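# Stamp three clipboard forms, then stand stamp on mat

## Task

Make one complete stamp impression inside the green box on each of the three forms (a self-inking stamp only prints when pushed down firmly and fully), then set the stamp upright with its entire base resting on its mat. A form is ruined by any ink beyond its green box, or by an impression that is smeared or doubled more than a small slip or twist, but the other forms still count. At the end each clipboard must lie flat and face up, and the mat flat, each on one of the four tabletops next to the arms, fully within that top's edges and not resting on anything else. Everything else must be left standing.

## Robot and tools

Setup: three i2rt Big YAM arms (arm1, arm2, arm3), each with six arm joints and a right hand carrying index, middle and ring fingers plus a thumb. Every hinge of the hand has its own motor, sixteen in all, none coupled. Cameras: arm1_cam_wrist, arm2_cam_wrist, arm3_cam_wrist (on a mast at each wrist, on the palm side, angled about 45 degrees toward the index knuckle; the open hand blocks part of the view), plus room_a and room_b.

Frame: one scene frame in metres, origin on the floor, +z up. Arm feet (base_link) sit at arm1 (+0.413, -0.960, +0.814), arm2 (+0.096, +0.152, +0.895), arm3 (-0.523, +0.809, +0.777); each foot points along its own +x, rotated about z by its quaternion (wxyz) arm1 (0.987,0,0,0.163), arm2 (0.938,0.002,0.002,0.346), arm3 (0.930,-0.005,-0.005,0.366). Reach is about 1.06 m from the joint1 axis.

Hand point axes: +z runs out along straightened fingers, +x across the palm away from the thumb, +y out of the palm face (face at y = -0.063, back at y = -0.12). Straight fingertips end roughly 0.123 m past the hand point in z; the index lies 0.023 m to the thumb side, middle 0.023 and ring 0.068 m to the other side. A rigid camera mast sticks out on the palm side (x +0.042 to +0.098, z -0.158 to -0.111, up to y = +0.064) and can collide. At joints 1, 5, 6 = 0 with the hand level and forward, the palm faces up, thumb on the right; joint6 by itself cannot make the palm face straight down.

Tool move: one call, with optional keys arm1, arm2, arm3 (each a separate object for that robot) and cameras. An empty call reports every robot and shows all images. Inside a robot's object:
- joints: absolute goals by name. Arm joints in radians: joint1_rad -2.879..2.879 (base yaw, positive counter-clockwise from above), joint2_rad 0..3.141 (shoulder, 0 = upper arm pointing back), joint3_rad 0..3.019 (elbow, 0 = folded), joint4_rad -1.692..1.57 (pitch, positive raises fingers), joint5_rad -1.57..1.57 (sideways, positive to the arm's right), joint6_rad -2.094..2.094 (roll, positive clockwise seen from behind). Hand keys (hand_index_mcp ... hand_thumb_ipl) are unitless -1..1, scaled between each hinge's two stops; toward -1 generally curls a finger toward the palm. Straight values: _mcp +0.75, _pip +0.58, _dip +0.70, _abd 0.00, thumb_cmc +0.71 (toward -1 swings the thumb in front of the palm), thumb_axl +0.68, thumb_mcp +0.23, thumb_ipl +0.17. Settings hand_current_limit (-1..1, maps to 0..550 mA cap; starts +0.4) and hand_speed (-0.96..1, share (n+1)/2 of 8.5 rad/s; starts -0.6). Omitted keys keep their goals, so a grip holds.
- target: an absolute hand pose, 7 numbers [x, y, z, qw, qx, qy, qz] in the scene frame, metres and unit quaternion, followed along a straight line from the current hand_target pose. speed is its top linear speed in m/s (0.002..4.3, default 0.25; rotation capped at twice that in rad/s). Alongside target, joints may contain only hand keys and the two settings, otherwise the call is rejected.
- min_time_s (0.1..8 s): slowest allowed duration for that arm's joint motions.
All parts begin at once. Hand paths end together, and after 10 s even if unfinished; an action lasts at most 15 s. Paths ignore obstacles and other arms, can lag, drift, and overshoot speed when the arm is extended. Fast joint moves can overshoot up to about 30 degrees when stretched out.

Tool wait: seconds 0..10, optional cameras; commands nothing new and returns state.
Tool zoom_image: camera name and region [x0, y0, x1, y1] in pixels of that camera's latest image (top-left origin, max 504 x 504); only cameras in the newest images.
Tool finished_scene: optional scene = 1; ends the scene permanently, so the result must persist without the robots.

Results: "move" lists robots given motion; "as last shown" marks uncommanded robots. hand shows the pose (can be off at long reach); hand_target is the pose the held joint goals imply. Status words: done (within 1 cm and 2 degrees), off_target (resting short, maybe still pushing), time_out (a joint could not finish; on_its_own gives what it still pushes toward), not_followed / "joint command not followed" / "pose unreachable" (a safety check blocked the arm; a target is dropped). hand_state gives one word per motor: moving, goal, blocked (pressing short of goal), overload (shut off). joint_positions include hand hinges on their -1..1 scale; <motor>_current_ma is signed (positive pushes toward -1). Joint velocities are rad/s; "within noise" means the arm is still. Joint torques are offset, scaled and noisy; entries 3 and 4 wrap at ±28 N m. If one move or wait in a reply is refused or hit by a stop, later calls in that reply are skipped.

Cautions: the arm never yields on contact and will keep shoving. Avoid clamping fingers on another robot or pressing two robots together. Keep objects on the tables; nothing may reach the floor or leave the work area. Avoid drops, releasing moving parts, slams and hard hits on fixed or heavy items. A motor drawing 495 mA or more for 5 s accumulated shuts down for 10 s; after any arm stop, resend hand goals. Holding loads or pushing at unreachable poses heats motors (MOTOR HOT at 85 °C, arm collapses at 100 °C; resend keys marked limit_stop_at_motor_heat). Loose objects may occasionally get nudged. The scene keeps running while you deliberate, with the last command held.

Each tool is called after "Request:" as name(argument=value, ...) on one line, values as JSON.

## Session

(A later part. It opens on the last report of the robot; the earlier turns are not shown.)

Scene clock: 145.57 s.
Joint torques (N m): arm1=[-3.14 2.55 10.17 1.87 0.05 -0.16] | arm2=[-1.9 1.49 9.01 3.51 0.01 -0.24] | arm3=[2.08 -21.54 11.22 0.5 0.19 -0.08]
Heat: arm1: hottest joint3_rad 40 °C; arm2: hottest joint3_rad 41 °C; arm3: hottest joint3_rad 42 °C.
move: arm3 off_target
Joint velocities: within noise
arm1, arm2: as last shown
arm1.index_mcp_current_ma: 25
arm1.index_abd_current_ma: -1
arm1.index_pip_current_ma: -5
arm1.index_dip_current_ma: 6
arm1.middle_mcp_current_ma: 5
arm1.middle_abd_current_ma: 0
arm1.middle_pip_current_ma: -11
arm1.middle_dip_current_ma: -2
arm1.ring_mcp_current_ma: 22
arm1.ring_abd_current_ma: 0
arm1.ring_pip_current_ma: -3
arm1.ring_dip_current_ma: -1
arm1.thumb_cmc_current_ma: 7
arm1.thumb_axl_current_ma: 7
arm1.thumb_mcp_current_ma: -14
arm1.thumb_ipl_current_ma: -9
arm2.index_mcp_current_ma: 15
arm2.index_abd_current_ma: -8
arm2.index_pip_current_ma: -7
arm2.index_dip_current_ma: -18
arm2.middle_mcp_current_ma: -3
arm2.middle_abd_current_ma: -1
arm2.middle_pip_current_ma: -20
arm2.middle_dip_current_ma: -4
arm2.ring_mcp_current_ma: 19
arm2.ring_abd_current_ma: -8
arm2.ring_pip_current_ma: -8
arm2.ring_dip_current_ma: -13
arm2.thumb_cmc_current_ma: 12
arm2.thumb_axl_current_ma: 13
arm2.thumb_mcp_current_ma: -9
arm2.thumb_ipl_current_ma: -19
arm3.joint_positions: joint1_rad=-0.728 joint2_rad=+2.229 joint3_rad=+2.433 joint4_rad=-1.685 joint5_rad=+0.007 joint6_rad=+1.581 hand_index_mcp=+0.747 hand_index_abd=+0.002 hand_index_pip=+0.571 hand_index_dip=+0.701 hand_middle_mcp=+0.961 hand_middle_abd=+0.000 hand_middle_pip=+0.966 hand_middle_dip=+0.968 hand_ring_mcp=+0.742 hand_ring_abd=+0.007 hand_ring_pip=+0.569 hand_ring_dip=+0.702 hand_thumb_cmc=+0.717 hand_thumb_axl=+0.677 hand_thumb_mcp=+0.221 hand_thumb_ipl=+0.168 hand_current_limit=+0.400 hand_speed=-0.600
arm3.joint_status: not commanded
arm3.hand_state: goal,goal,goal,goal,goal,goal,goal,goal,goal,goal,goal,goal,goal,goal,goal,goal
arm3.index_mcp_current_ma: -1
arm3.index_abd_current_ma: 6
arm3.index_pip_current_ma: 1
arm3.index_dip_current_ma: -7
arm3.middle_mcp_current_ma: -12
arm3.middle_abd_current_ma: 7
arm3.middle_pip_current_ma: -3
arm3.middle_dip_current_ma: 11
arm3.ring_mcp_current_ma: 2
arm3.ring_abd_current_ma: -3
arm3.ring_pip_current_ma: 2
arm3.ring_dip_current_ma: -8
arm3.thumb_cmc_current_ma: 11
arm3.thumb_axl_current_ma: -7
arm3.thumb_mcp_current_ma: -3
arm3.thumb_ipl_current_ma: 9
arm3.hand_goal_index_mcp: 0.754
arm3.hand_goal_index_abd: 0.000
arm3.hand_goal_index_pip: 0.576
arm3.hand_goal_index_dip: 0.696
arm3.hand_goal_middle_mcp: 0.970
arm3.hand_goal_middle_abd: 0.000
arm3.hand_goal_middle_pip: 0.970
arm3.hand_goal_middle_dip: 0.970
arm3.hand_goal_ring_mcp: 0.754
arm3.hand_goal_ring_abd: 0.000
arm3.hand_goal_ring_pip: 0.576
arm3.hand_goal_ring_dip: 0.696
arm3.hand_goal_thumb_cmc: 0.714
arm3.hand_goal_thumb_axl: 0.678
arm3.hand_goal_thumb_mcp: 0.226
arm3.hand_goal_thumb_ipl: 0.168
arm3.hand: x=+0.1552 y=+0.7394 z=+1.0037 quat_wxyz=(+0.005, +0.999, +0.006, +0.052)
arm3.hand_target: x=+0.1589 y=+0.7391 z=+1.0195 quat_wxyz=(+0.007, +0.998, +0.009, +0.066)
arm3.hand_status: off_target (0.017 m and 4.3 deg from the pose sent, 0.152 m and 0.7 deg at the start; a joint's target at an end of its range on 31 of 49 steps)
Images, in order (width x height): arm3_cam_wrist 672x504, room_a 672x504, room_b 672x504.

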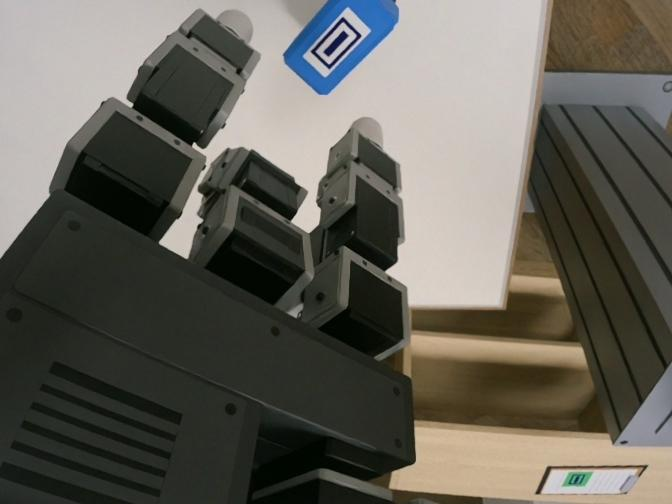

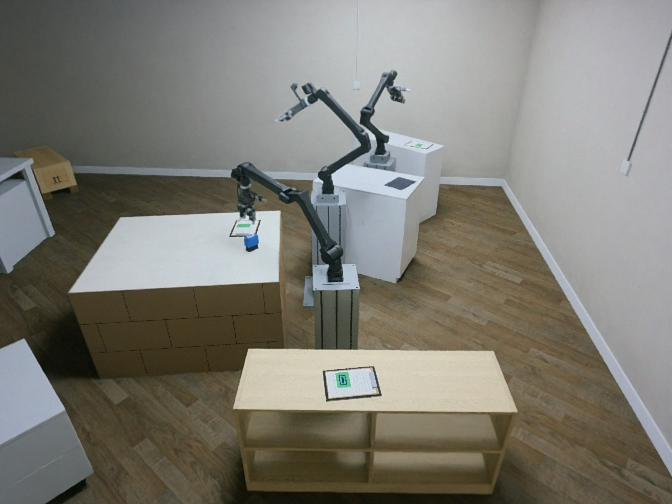

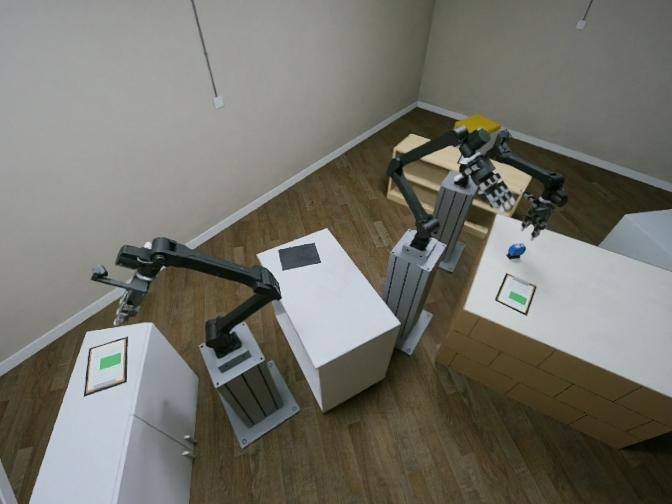

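Request:
move(arm3={"joints": {"joint1_rad": 0.9}, "min_time_s": 1.8}, arm2={"joints": {"joint1_rad": 0.65, "joint4_rad": -1.55, "hand_middle_mcp": 0.97, "hand_middle_pip": 0.97, "hand_middle_dip": 0.97}, "min_time_s": 2.0}, cameras=["arm1_cam_wrist"])

Request:
move(arm2={"target": [0.206, 0.904, 1.05, 0.0, -0.006, 1.0, 0.0], "speed": 0.35}, cameras=["arm1_cam_wrist", "room_a"])

Scene clock: 149.07 s.
Joint torques (N m): arm1=[-3.19 2.49 10.15 1.88 0.06 -0.15] | arm2=[-0.91 1.85 8.7 2.19 0.05 -0.23] | arm3=[1.61 -22.12 11.21 0.49 0.14 -0.08]
Heat: arm1: hottest joint3_rad 40 °C; arm2: hottest joint3_rad 41 °C; arm3: hottest joint3_rad 42 °C.
move: arm2 off_target; arm3 done
Joint velocities: within noise
arm1.joint_positions: joint1_rad=-1.886 joint2_rad=+0.614 joint3_rad=+1.385 joint4_rad=-1.551 joint5_rad=+0.003 joint6_rad=+0.010 hand_index_mcp=+0.776 hand_index_abd=+0.001 hand_index_pip=+0.577 hand_index_dip=+0.696 hand_middle_mcp=+0.765 hand_middle_abd=+0.002 hand_middle_pip=+0.577 hand_middle_dip=+0.696 hand_ring_mcp=+0.765 hand_ring_abd=+0.001 hand_ring_pip=+0.577 hand_ring_dip=+0.696 hand_thumb_cmc=+0.726 hand_thumb_axl=+0.677 hand_thumb_mcp=+0.224 hand_thumb_ipl=+0.168 hand_current_limit=+0.400 hand_speed=-0.600
arm1.joint_status: not commanded
arm1.hand_state: blocked,goal,goal,goal,goal,goal,goal,goal,goal,goal,goal,goal,goal,goal,goal,goal
arm1.index_mcp_current_ma: 20
arm1.index_abd_current_ma: -2
arm1.index_pip_current_ma: -2
arm1.index_dip_current_ma: 8
arm1.middle_mcp_current_ma: 2
arm1.middle_abd_current_ma: 0
arm1.middle_pip_current_ma: -8
arm1.middle_dip_current_ma: -2
arm1.ring_mcp_current_ma: 24
arm1.ring_abd_current_ma: 2
arm1.ring_pip_current_ma: -1
arm1.ring_dip_current_ma: 3
arm1.thumb_cmc_current_ma: 7
arm1.thumb_axl_current_ma: 8
arm1.thumb_mcp_current_ma: -10
arm1.thumb_ipl_current_ma: -8
arm1.hand_goal_index_mcp: 0.754
arm1.hand_goal_index_abd: 0.000
arm1.hand_goal_index_pip: 0.576
arm1.hand_goal_index_dip: 0.696
arm1.hand_goal_middle_mcp: 0.754
arm1.hand_goal_middle_abd: 0.000
arm1.hand_goal_middle_pip: 0.576
arm1.hand_goal_middle_dip: 0.696
arm1.hand_goal_ring_mcp: 0.754
arm1.hand_goal_ring_abd: 0.000
arm1.hand_goal_ring_pip: 0.576
arm1.hand_goal_ring_dip: 0.696
arm1.hand_goal_thumb_cmc: 0.714
arm1.hand_goal_thumb_axl: 0.678
arm1.hand_goal_thumb_mcp: 0.226
arm1.hand_goal_thumb_ipl: 0.168
arm1.hand: x=+0.3920 y=-1.2216 z=+1.3708 quat_wxyz=(+0.385, +0.923, +0.001, +0.003)
arm1.hand_target: x=+0.3897 y=-1.2172 z=+1.3826 quat_wxyz=(+0.394, +0.919, +0.000, +0.000)
arm1.hand_status: not commanded
arm2.joint_positions: joint1_rad=+0.642 joint2_rad=+0.640 joint3_rad=+1.396 joint4_rad=-1.545 joint5_rad=+0.000 joint6_rad=+0.010 hand_index_mcp=+0.779 hand_index_abd=-0.011 hand_index_pip=+0.577 hand_index_dip=+0.696 hand_middle_mcp=+0.995 hand_middle_abd=-0.007 hand_middle_pip=+0.956 hand_middle_dip=+0.967 hand_ring_mcp=+0.779 hand_ring_abd=-0.010 hand_ring_pip=+0.577 hand_ring_dip=+0.696 hand_thumb_cmc=+0.740 hand_thumb_axl=+0.677 hand_thumb_mcp=+0.222 hand_thumb_ipl=+0.168 hand_current_limit=+0.400 hand_speed=-0.600
arm2.joint_status: hand_middle_mcp off_target (ended at +0.995, target +0.970); the others done
arm2.hand_state: blocked,goal,goal,goal,blocked,goal,goal,goal,blocked,goal,goal,goal,blocked,goal,goal,goal
arm2.index_mcp_current_ma: 1
arm2.index_abd_current_ma: -11
arm2.index_pip_current_ma: -9
arm2.index_dip_current_ma: -22
arm2.middle_mcp_current_ma: -11
arm2.middle_abd_current_ma: 1
arm2.middle_pip_current_ma: -27
arm2.middle_dip_current_ma: 15
arm2.ring_mcp_current_ma: 19
arm2.ring_abd_current_ma: -10
arm2.ring_pip_current_ma: -1
arm2.ring_dip_current_ma: -1
arm2.thumb_cmc_current_ma: 5
arm2.thumb_axl_current_ma: 5
arm2.thumb_mcp_current_ma: 2
arm2.thumb_ipl_current_ma: -8
arm2.hand_goal_index_mcp: 0.754
arm2.hand_goal_index_abd: 0.000
arm2.hand_goal_index_pip: 0.576
arm2.hand_goal_index_dip: 0.696
arm2.hand_goal_middle_mcp: 0.970
arm2.hand_goal_middle_abd: 0.000
arm2.hand_goal_middle_pip: 0.970
arm2.hand_goal_middle_dip: 0.970
arm2.hand_goal_ring_mcp: 0.754
arm2.hand_goal_ring_abd: 0.000
arm2.hand_goal_ring_pip: 0.576
arm2.hand_goal_ring_dip: 0.696
arm2.hand_goal_thumb_cmc: 0.714
arm2.hand_goal_thumb_axl: 0.678
arm2.hand_goal_thumb_mcp: 0.226
arm2.hand_goal_thumb_ipl: 0.168
arm2.hand: x=+0.1820 y=+0.4097 z=+1.4527 quat_wxyz=(+0.037, +0.108, +0.918, +0.380)
arm2.hand_target: x=+0.1792 y=+0.4101 z=+1.4535 quat_wxyz=(+0.038, +0.100, +0.919, +0.379)
arm2.hand_status: not commanded
arm3.joint_positions: joint1_rad=+0.904 joint2_rad=+2.229 joint3_rad=+2.433 joint4_rad=-1.685 joint5_rad=+0.008 joint6_rad=+1.581 hand_index_mcp=+0.748 hand_index_abd=+0.003 hand_index_pip=+0.571 hand_index_dip=+0.701 hand_middle_mcp=+0.960 hand_middle_abd=+0.000 hand_middle_pip=+0.966 hand_middle_dip=+0.968 hand_ring_mcp=+0.748 hand_ring_abd=+0.007 hand_ring_pip=+0.570 hand_ring_dip=+0.698 hand_thumb_cmc=+0.719 hand_thumb_axl=+0.677 hand_thumb_mcp=+0.221 hand_thumb_ipl=+0.168 hand_current_limit=+0.400 hand_speed=-0.600
arm3.joint_status: all done
arm3.hand_state: goal,goal,goal,goal,goal,goal,goal,goal,goal,goal,goal,goal,goal,goal,goal,goal
arm3.index_mcp_current_ma: -8
arm3.index_abd_current_ma: 2
arm3.index_pip_current_ma: 1
arm3.index_dip_current_ma: -2
arm3.middle_mcp_current_ma: -11
arm3.middle_abd_current_ma: 8
arm3.middle_pip_current_ma: -1
arm3.middle_dip_current_ma: 9
arm3.ring_mcp_current_ma: 4
arm3.ring_abd_current_ma: -6
arm3.ring_pip_current_ma: 1
arm3.ring_dip_current_ma: -5
arm3.thumb_cmc_current_ma: 11
arm3.thumb_axl_current_ma: -8
arm3.thumb_mcp_current_ma: -4
arm3.thumb_ipl_current_ma: 7
arm3.hand_goal_index_mcp: 0.754
arm3.hand_goal_index_abd: 0.000
arm3.hand_goal_index_pip: 0.576
arm3.hand_goal_index_dip: 0.696
arm3.hand_goal_middle_mcp: 0.970
arm3.hand_goal_middle_abd: 0.000
arm3.hand_goal_middle_pip: 0.970
arm3.hand_goal_middle_dip: 0.970
arm3.hand_goal_ring_mcp: 0.754
arm3.hand_goal_ring_abd: 0.000
arm3.hand_goal_ring_pip: 0.576
arm3.hand_goal_ring_dip: 0.696
arm3.hand_goal_thumb_cmc: 0.714
arm3.hand_goal_thumb_axl: 0.678
arm3.hand_goal_thumb_mcp: 0.226
arm3.hand_goal_thumb_ipl: 0.168
arm3.hand: x=-0.4964 y=+1.4951 z=+0.9914 quat_wxyz=(-0.024, +0.680, +0.732, +0.036)
arm3.hand_target: x=-0.4940 y=+1.4990 z=+1.0070 quat_wxyz=(-0.033, +0.679, +0.732, +0.046)
arm3.hand_status: not commanded
Images, in order (width x height): arm1_cam_wrist 672x504.

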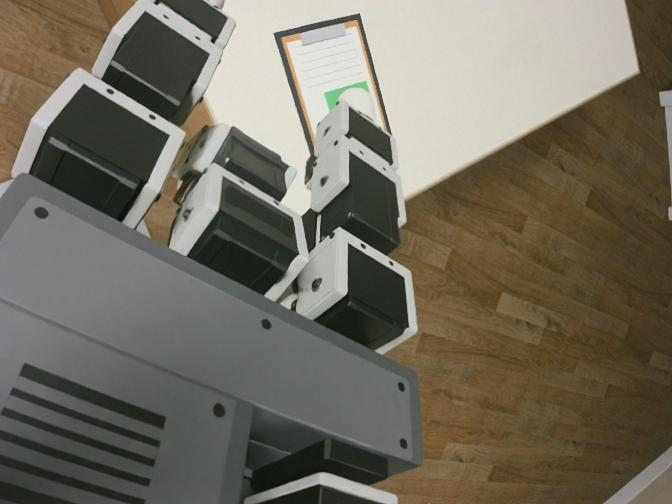

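Scene clock: 152.13 s.
Joint torques (N m): arm1=[-3.19 2.49 10.18 1.88 0.05 -0.15] | arm2=[-0.91 -21.3 13.29 0.38 0.08 -0.18] | arm3=[1.55 -22.07 11.28 0.43 0.14 -0.07]
Heat: arm1: hottest joint3_rad 40 °C; arm2: hottest joint3_rad 41 °C; arm3: hottest joint3_rad 42 °C.
move: arm2 off_target
Joint velocities: within noise
arm1, arm3: as last shown
arm1.index_mcp_current_ma: 25
arm1.index_dip_current_ma: 6
arm1.middle_mcp_current_ma: 6
arm1.middle_abd_current_ma: -2
arm1.middle_dip_current_ma: 2
arm1.ring_mcp_current_ma: 22
arm1.ring_abd_current_ma: -2
arm1.ring_pip_current_ma: 2
arm1.thumb_cmc_current_ma: 8
arm1.thumb_axl_current_ma: 7
arm1.thumb_mcp_current_ma: -13
arm1.thumb_ipl_current_ma: -10
arm2.joint_positions: joint1_rad=+0.729 joint2_rad=+2.164 joint3_rad=+2.104 joint4_rad=-1.551 joint5_rad=+0.006 joint6_rad=-0.130 hand_index_mcp=+0.754 hand_index_abd=-0.011 hand_index_pip=+0.563 hand_index_dip=+0.695 hand_middle_mcp=+0.953 hand_middle_abd=-0.007 hand_middle_pip=+0.956 hand_middle_dip=+0.967 hand_ring_mcp=+0.754 hand_ring_abd=-0.010 hand_ring_pip=+0.563 hand_ring_dip=+0.695 hand_thumb_cmc=+0.719 hand_thumb_axl=+0.677 hand_thumb_mcp=+0.214 hand_thumb_ipl=+0.168 hand_current_limit=+0.400 hand_speed=-0.600
arm2.joint_status: not commanded
arm2.hand_state: goal,goal,goal,goal,goal,goal,goal,goal,goal,goal,goal,goal,goal,goal,goal,goal
arm2.index_mcp_current_ma: -8
arm2.index_abd_current_ma: -1
arm2.index_pip_current_ma: -5
arm2.index_dip_current_ma: -13
arm2.middle_mcp_current_ma: -22
arm2.middle_abd_current_ma: 5
arm2.middle_pip_current_ma: -4
arm2.middle_dip_current_ma: -1
arm2.ring_mcp_current_ma: 2
arm2.ring_abd_current_ma: -6
arm2.ring_pip_current_ma: 11
arm2.ring_dip_current_ma: 28
arm2.thumb_cmc_current_ma: 11
arm2.thumb_axl_current_ma: -2
arm2.thumb_mcp_current_ma: 13
arm2.thumb_ipl_current_ma: -2
arm2.hand_goal_index_mcp: 0.754
arm2.hand_goal_index_abd: 0.000
arm2.hand_goal_index_pip: 0.576
arm2.hand_goal_index_dip: 0.696
arm2.hand_goal_middle_mcp: 0.970
arm2.hand_goal_middle_abd: 0.000
arm2.hand_goal_middle_pip: 0.970
arm2.hand_goal_middle_dip: 0.970
arm2.hand_goal_ring_mcp: 0.754
arm2.hand_goal_ring_abd: 0.000
arm2.hand_goal_ring_pip: 0.576
arm2.hand_goal_ring_dip: 0.696
arm2.hand_goal_thumb_cmc: 0.714
arm2.hand_goal_thumb_axl: 0.678
arm2.hand_goal_thumb_mcp: 0.226
arm2.hand_goal_thumb_ipl: 0.168
arm2.on_its_own: hand_middle_mcp moved -0.042 to your old target +0.970
arm2.hand: x=+0.2100 y=+0.8913 z=+1.0294 quat_wxyz=(-0.003, +0.002, +1.000, -0.019)
arm2.hand_target: x=+0.2060 y=+0.9030 z=+1.0502 quat_wxyz=(+0.000, -0.006, +1.000, +0.001)
arm2.hand_status: off_target (0.024 m and 2.4 deg from the pose sent, 0.638 m and 46.9 deg at the start)
arm3.index_mcp_current_ma: -4
arm3.index_abd_current_ma: 1
arm3.index_pip_current_ma: -1
arm3.index_dip_current_ma: -7
arm3.middle_abd_current_ma: 7
arm3.middle_pip_current_ma: -6
arm3.middle_dip_current_ma: 10
arm3.ring_mcp_current_ma: 6
arm3.ring_abd_current_ma: -11
arm3.ring_pip_current_ma: 5
arm3.ring_dip_current_ma: -8
arm3.thumb_cmc_current_ma: 8
arm3.thumb_axl_current_ma: -10
arm3.thumb_mcp_current_ma: -2
Images, in order (width x height): arm1_cam_wrist 672x504, room_a 672x504.

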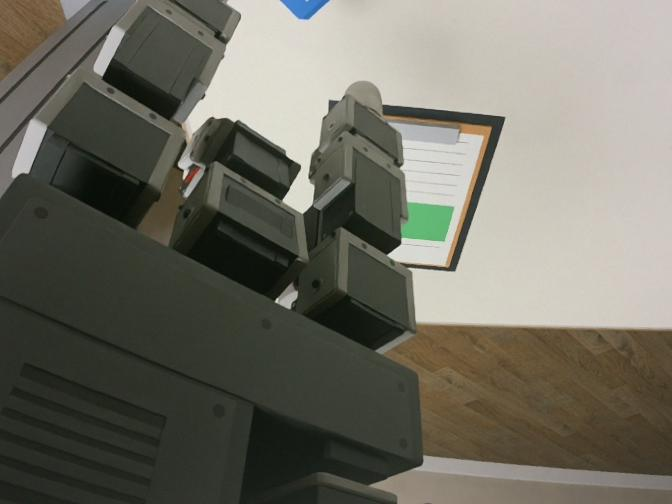

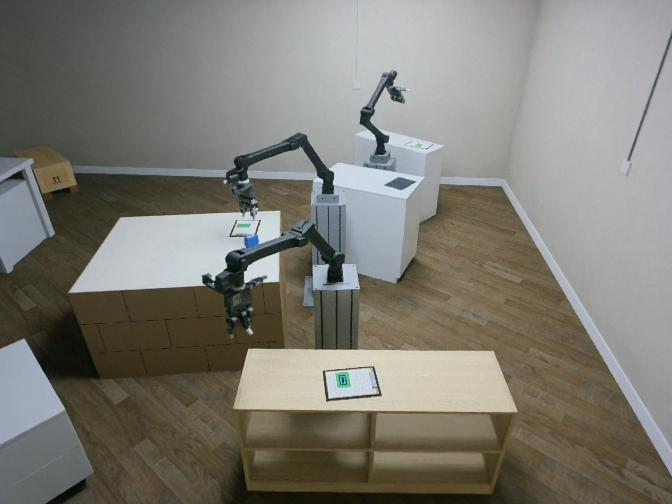

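Request:
move(arm2={"target": [0.203, 0.914, 0.96, 0.0, -0.006, 1.0, 0.01], "speed": 0.2}, cameras=["arm1_cam_wrist"])

Scene clock: 154.10 s.
Joint torques (N m): arm1=[-3.19 2.43 10.18 1.89 0.05 -0.16] | arm2=[-0.85 -23 10.02 1.09 -0.02 -0.13] | arm3=[1.55 -22.36 11.26 0.43 0.14 -0.07]
Heat: arm1: hottest joint3_rad 40 °C; arm2: hottest joint3_rad 41 °C; arm3: hottest joint3_rad 42 °C.
move: arm2 off_target
Joint velocities: within noise
arm1, arm3: as last shown
arm1.index_abd_current_ma: 1
arm1.index_pip_current_ma: -7
arm1.index_dip_current_ma: 1
arm1.middle_abd_current_ma: 5
arm1.middle_pip_current_ma: -9
arm1.middle_dip_current_ma: -2
arm1.ring_mcp_current_ma: 19
arm1.ring_abd_current_ma: -1
arm1.ring_dip_current_ma: 1
arm1.thumb_cmc_current_ma: 6
arm1.thumb_axl_current_ma: 9
arm1.thumb_mcp_current_ma: -16
arm1.thumb_ipl_current_ma: -9
arm2.joint_positions: joint1_rad=+0.733 joint2_rad=+2.231 joint3_rad=+1.990 joint4_rad=-1.345 joint5_rad=+0.005 joint6_rad=-0.130 hand_index_mcp=+0.754 hand_index_abd=-0.011 hand_index_pip=+0.563 hand_index_dip=+0.695 hand_middle_mcp=+0.953 hand_middle_abd=-0.007 hand_middle_pip=+0.956 hand_middle_dip=+0.967 hand_ring_mcp=+0.755 hand_ring_abd=-0.010 hand_ring_pip=+0.563 hand_ring_dip=+0.695 hand_thumb_cmc=+0.719 hand_thumb_axl=+0.677 hand_thumb_mcp=+0.214 hand_thumb_ipl=+0.168 hand_current_limit=+0.400 hand_speed=-0.600
arm2.joint_status: not commanded
arm2.hand_state: goal,goal,goal,goal,goal,goal,goal,goal,goal,goal,goal,goal,goal,goal,goal,goal
arm2.index_mcp_current_ma: -1
arm2.index_abd_current_ma: -13
arm2.index_pip_current_ma: -20
arm2.index_dip_current_ma: -12
arm2.middle_mcp_current_ma: -17
arm2.middle_abd_current_ma: -6
arm2.middle_pip_current_ma: -11
arm2.middle_dip_current_ma: 6
arm2.ring_mcp_current_ma: 11
arm2.ring_abd_current_ma: -14
arm2.ring_pip_current_ma: 6
arm2.ring_dip_current_ma: 4
arm2.thumb_cmc_current_ma: 5
arm2.thumb_axl_current_ma: -16
arm2.thumb_mcp_current_ma: 1
arm2.thumb_ipl_current_ma: -8
arm2.hand_goal_index_mcp: 0.754
arm2.hand_goal_index_abd: 0.000
arm2.hand_goal_index_pip: 0.576
arm2.hand_goal_index_dip: 0.696
arm2.hand_goal_middle_mcp: 0.970
arm2.hand_goal_middle_abd: 0.000
arm2.hand_goal_middle_pip: 0.970
arm2.hand_goal_middle_dip: 0.970
arm2.hand_goal_ring_mcp: 0.754
arm2.hand_goal_ring_abd: 0.000
arm2.hand_goal_ring_pip: 0.576
arm2.hand_goal_ring_dip: 0.696
arm2.hand_goal_thumb_cmc: 0.714
arm2.hand_goal_thumb_axl: 0.678
arm2.hand_goal_thumb_mcp: 0.226
arm2.hand_goal_thumb_ipl: 0.168
arm2.hand: x=+0.2081 y=+0.9056 z=+0.9444 quat_wxyz=(-0.001, +0.000, +1.000, -0.007)
arm2.hand_target: x=+0.2030 y=+0.9137 z=+0.9602 quat_wxyz=(+0.000, -0.006, +1.000, +0.010)
arm2.hand_status: off_target (0.018 m and 2.1 deg from the pose sent, 0.073 m and 3.5 deg at the start)
arm3.index_mcp_current_ma: -2
arm3.index_abd_current_ma: 5
arm3.index_dip_current_ma: -2
arm3.middle_mcp_current_ma: -8
arm3.middle_abd_current_ma: 8
arm3.middle_pip_current_ma: -4
arm3.ring_mcp_current_ma: 8
arm3.ring_abd_current_ma: -6
arm3.ring_dip_current_ma: -3
arm3.thumb_cmc_current_ma: 13
arm3.thumb_axl_current_ma: -9
arm3.thumb_mcp_current_ma: -5
Images, in order (width x height): arm1_cam_wrist 672x504.

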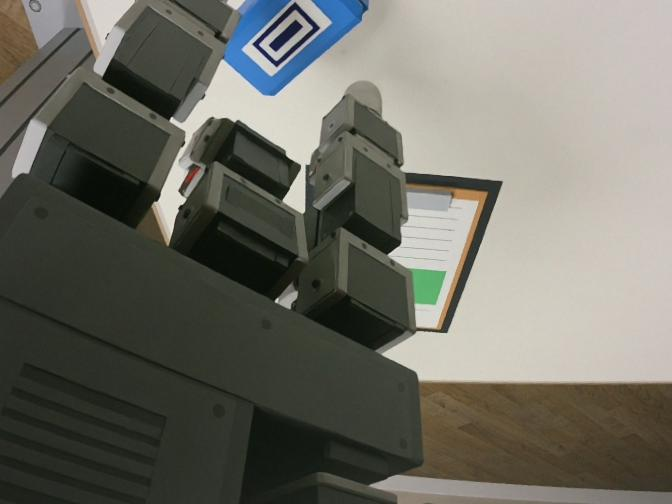

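Request:
move(arm2={"target": [0.202, 0.891, 0.95, 0.0, -0.006, 1.0, 0.01], "speed": 0.2}, cameras=["arm1_cam_wrist"])

Scene clock: 157.23 s.
Joint torques (N m): arm1=[-3.31 2.55 10.17 1.87 0.06 -0.15] | arm2=[-1.08 -23.06 9.18 1.09 -0.02 -0.16] | arm3=[1.55 -22.24 11.28 0.44 0.15 -0.07]
Heat: arm1: hottest joint3_rad 40 °C; arm2: hottest joint3_rad 42 °C; arm3: hottest joint3_rad 42 °C.
move: arm2 off_target
Joint velocities: within noise
arm1, arm3: as last shown
arm1.index_mcp_current_ma: 26
arm1.index_abd_current_ma: -3
arm1.index_pip_current_ma: -5
arm1.index_dip_current_ma: 6
arm1.middle_mcp_current_ma: 4
arm1.middle_abd_current_ma: 4
arm1.middle_pip_current_ma: -8
arm1.ring_mcp_current_ma: 20
arm1.ring_abd_current_ma: 0
arm1.ring_pip_current_ma: 1
arm1.ring_dip_current_ma: 5
arm1.thumb_cmc_current_ma: 4
arm1.thumb_axl_current_ma: 7
arm1.thumb_mcp_current_ma: -14
arm1.thumb_ipl_current_ma: -13
arm2.joint_positions: joint1_rad=+0.733 joint2_rad=+2.184 joint3_rad=+1.867 joint4_rad=-1.273 joint5_rad=+0.005 joint6_rad=-0.130 hand_index_mcp=+0.754 hand_index_abd=-0.011 hand_index_pip=+0.563 hand_index_dip=+0.695 hand_middle_mcp=+0.953 hand_middle_abd=-0.007 hand_middle_pip=+0.956 hand_middle_dip=+0.967 hand_ring_mcp=+0.755 hand_ring_abd=-0.010 hand_ring_pip=+0.563 hand_ring_dip=+0.695 hand_thumb_cmc=+0.719 hand_thumb_axl=+0.677 hand_thumb_mcp=+0.214 hand_thumb_ipl=+0.168 hand_current_limit=+0.400 hand_speed=-0.600
arm2.joint_status: not commanded
arm2.hand_state: goal,goal,goal,goal,goal,goal,goal,goal,goal,goal,goal,goal,goal,goal,goal,goal
arm2.index_mcp_current_ma: -6
arm2.index_abd_current_ma: -5
arm2.index_pip_current_ma: -3
arm2.index_dip_current_ma: 0
arm2.middle_mcp_current_ma: -24
arm2.middle_abd_current_ma: -13
arm2.middle_pip_current_ma: -18
arm2.middle_dip_current_ma: 19
arm2.ring_mcp_current_ma: 9
arm2.ring_abd_current_ma: -9
arm2.ring_pip_current_ma: -14
arm2.ring_dip_current_ma: 12
arm2.thumb_cmc_current_ma: 18
arm2.thumb_axl_current_ma: -2
arm2.thumb_mcp_current_ma: -8
arm2.thumb_ipl_current_ma: -24
arm2.hand_goal_index_mcp: 0.754
arm2.hand_goal_index_abd: 0.000
arm2.hand_goal_index_pip: 0.576
arm2.hand_goal_index_dip: 0.696
arm2.hand_goal_middle_mcp: 0.970
arm2.hand_goal_middle_abd: 0.000
arm2.hand_goal_middle_pip: 0.970
arm2.hand_goal_middle_dip: 0.970
arm2.hand_goal_ring_mcp: 0.754
arm2.hand_goal_ring_abd: 0.000
arm2.hand_goal_ring_pip: 0.576
arm2.hand_goal_ring_dip: 0.696
arm2.hand_goal_thumb_cmc: 0.714
arm2.hand_goal_thumb_axl: 0.678
arm2.hand_goal_thumb_mcp: 0.226
arm2.hand_goal_thumb_ipl: 0.168
arm2.hand: x=+0.2052 y=+0.8842 z=+0.9293 quat_wxyz=(-0.002, +0.000, +1.000, -0.009)
arm2.hand_target: x=+0.2020 y=+0.8907 z=+0.9499 quat_wxyz=(+0.000, -0.006, +1.000, +0.010)
arm2.hand_status: off_target (0.022 m and 2.3 deg from the pose sent, 0.017 m and 2.1 deg at the start)
arm3.index_mcp_current_ma: -4
arm3.index_abd_current_ma: 1
arm3.index_pip_current_ma: 2
arm3.index_dip_current_ma: -1
arm3.middle_mcp_current_ma: -12
arm3.middle_abd_current_ma: 5
arm3.middle_dip_current_ma: 4
arm3.ring_mcp_current_ma: 7
arm3.ring_abd_current_ma: -7
arm3.ring_pip_current_ma: 2
arm3.ring_dip_current_ma: -5
arm3.thumb_cmc_current_ma: 10
arm3.thumb_axl_current_ma: -6
arm3.thumb_mcp_current_ma: -1
arm3.thumb_ipl_current_ma: 5
Images, in order (width x height): arm1_cam_wrist 672x504.

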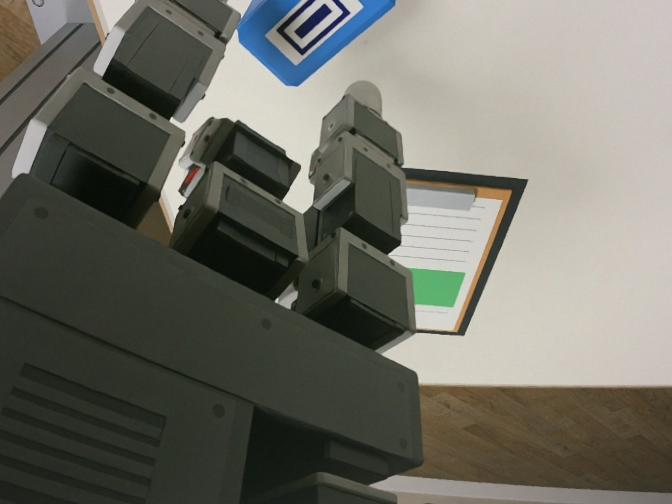

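Request:
move(arm2={"target": [0.206, 0.887, 0.915, 0.0, -0.006, 1.0, 0.01], "speed": 0.12}, cameras=["arm1_cam_wrist"])

Scene clock: 158.57 s.
Joint torques (N m): arm1=[-3.14 2.67 10.17 1.85 0.05 -0.15] | arm2=[-1.61 -21.13 9.01 1.18 -0.02 -0.19] | arm3=[1.55 -22.24 11.25 0.44 0.14 -0.06]
Heat: arm1: hottest joint3_rad 40 °C; arm2: hottest joint3_rad 42 °C; arm3: hottest joint3_rad 42 °C.
move: arm2 done
Joint velocities: within noise
arm1, arm3: as last shown
arm1.index_abd_current_ma: -2
arm1.index_pip_current_ma: -3
arm1.index_dip_current_ma: 5
arm1.middle_abd_current_ma: -1
arm1.middle_pip_current_ma: -5
arm1.ring_mcp_current_ma: 26
arm1.ring_abd_current_ma: 4
arm1.ring_pip_current_ma: -2
arm1.ring_dip_current_ma: -2
arm1.thumb_axl_current_ma: 5
arm1.thumb_mcp_current_ma: -13
arm1.thumb_ipl_current_ma: -7
arm2.joint_positions: joint1_rad=+0.733 joint2_rad=+2.184 joint3_rad=+1.811 joint4_rad=-1.195 joint5_rad=+0.005 joint6_rad=-0.135 hand_index_mcp=+0.754 hand_index_abd=-0.011 hand_index_pip=+0.563 hand_index_dip=+0.695 hand_middle_mcp=+0.953 hand_middle_abd=-0.007 hand_middle_pip=+0.956 hand_middle_dip=+0.967 hand_ring_mcp=+0.755 hand_ring_abd=-0.010 hand_ring_pip=+0.563 hand_ring_dip=+0.695 hand_thumb_cmc=+0.719 hand_thumb_axl=+0.677 hand_thumb_mcp=+0.214 hand_thumb_ipl=+0.168 hand_current_limit=+0.400 hand_speed=-0.600
arm2.joint_status: not commanded
arm2.hand_state: goal,goal,goal,goal,goal,goal,goal,goal,goal,goal,goal,goal,goal,goal,goal,goal
arm2.index_mcp_current_ma: -2
arm2.index_abd_current_ma: -13
arm2.index_pip_current_ma: -8
arm2.index_dip_current_ma: 13
arm2.middle_mcp_current_ma: -40
arm2.middle_abd_current_ma: -18
arm2.middle_pip_current_ma: -17
arm2.middle_dip_current_ma: 4
arm2.ring_mcp_current_ma: 10
arm2.ring_abd_current_ma: -13
arm2.ring_pip_current_ma: -15
arm2.ring_dip_current_ma: -14
arm2.thumb_cmc_current_ma: 0
arm2.thumb_axl_current_ma: -3
arm2.thumb_mcp_current_ma: 0
arm2.thumb_ipl_current_ma: -8
arm2.hand_goal_index_mcp: 0.754
arm2.hand_goal_index_abd: 0.000
arm2.hand_goal_index_pip: 0.576
arm2.hand_goal_index_dip: 0.696
arm2.hand_goal_middle_mcp: 0.970
arm2.hand_goal_middle_abd: 0.000
arm2.hand_goal_middle_pip: 0.970
arm2.hand_goal_middle_dip: 0.970
arm2.hand_goal_ring_mcp: 0.754
arm2.hand_goal_ring_abd: 0.000
arm2.hand_goal_ring_pip: 0.576
arm2.hand_goal_ring_dip: 0.696
arm2.hand_goal_thumb_cmc: 0.714
arm2.hand_goal_thumb_axl: 0.678
arm2.hand_goal_thumb_mcp: 0.226
arm2.hand_goal_thumb_ipl: 0.168
arm2.hand: x=+0.2044 y=+0.8830 z=+0.9114 quat_wxyz=(+0.000, -0.002, +1.000, +0.003)
arm2.hand_target: x=+0.2060 y=+0.8869 z=+0.9149 quat_wxyz=(+0.000, -0.006, +1.000, +0.010)
arm2.hand_status: done (0.006 m and 1.0 deg from the pose sent, 0.015 m and 2.3 deg at the start)
arm3.index_mcp_current_ma: -5
arm3.index_abd_current_ma: 4
arm3.index_pip_current_ma: -1
arm3.index_dip_current_ma: -2
arm3.middle_mcp_current_ma: -11
arm3.middle_abd_current_ma: 7
arm3.middle_pip_current_ma: -3
arm3.middle_dip_current_ma: 10
arm3.ring_mcp_current_ma: 8
arm3.ring_abd_current_ma: -9
arm3.ring_dip_current_ma: -3
arm3.thumb_cmc_current_ma: 9
arm3.thumb_mcp_current_ma: -2
arm3.thumb_ipl_current_ma: 10
Images, in order (width x height): arm1_cam_wrist 672x504.

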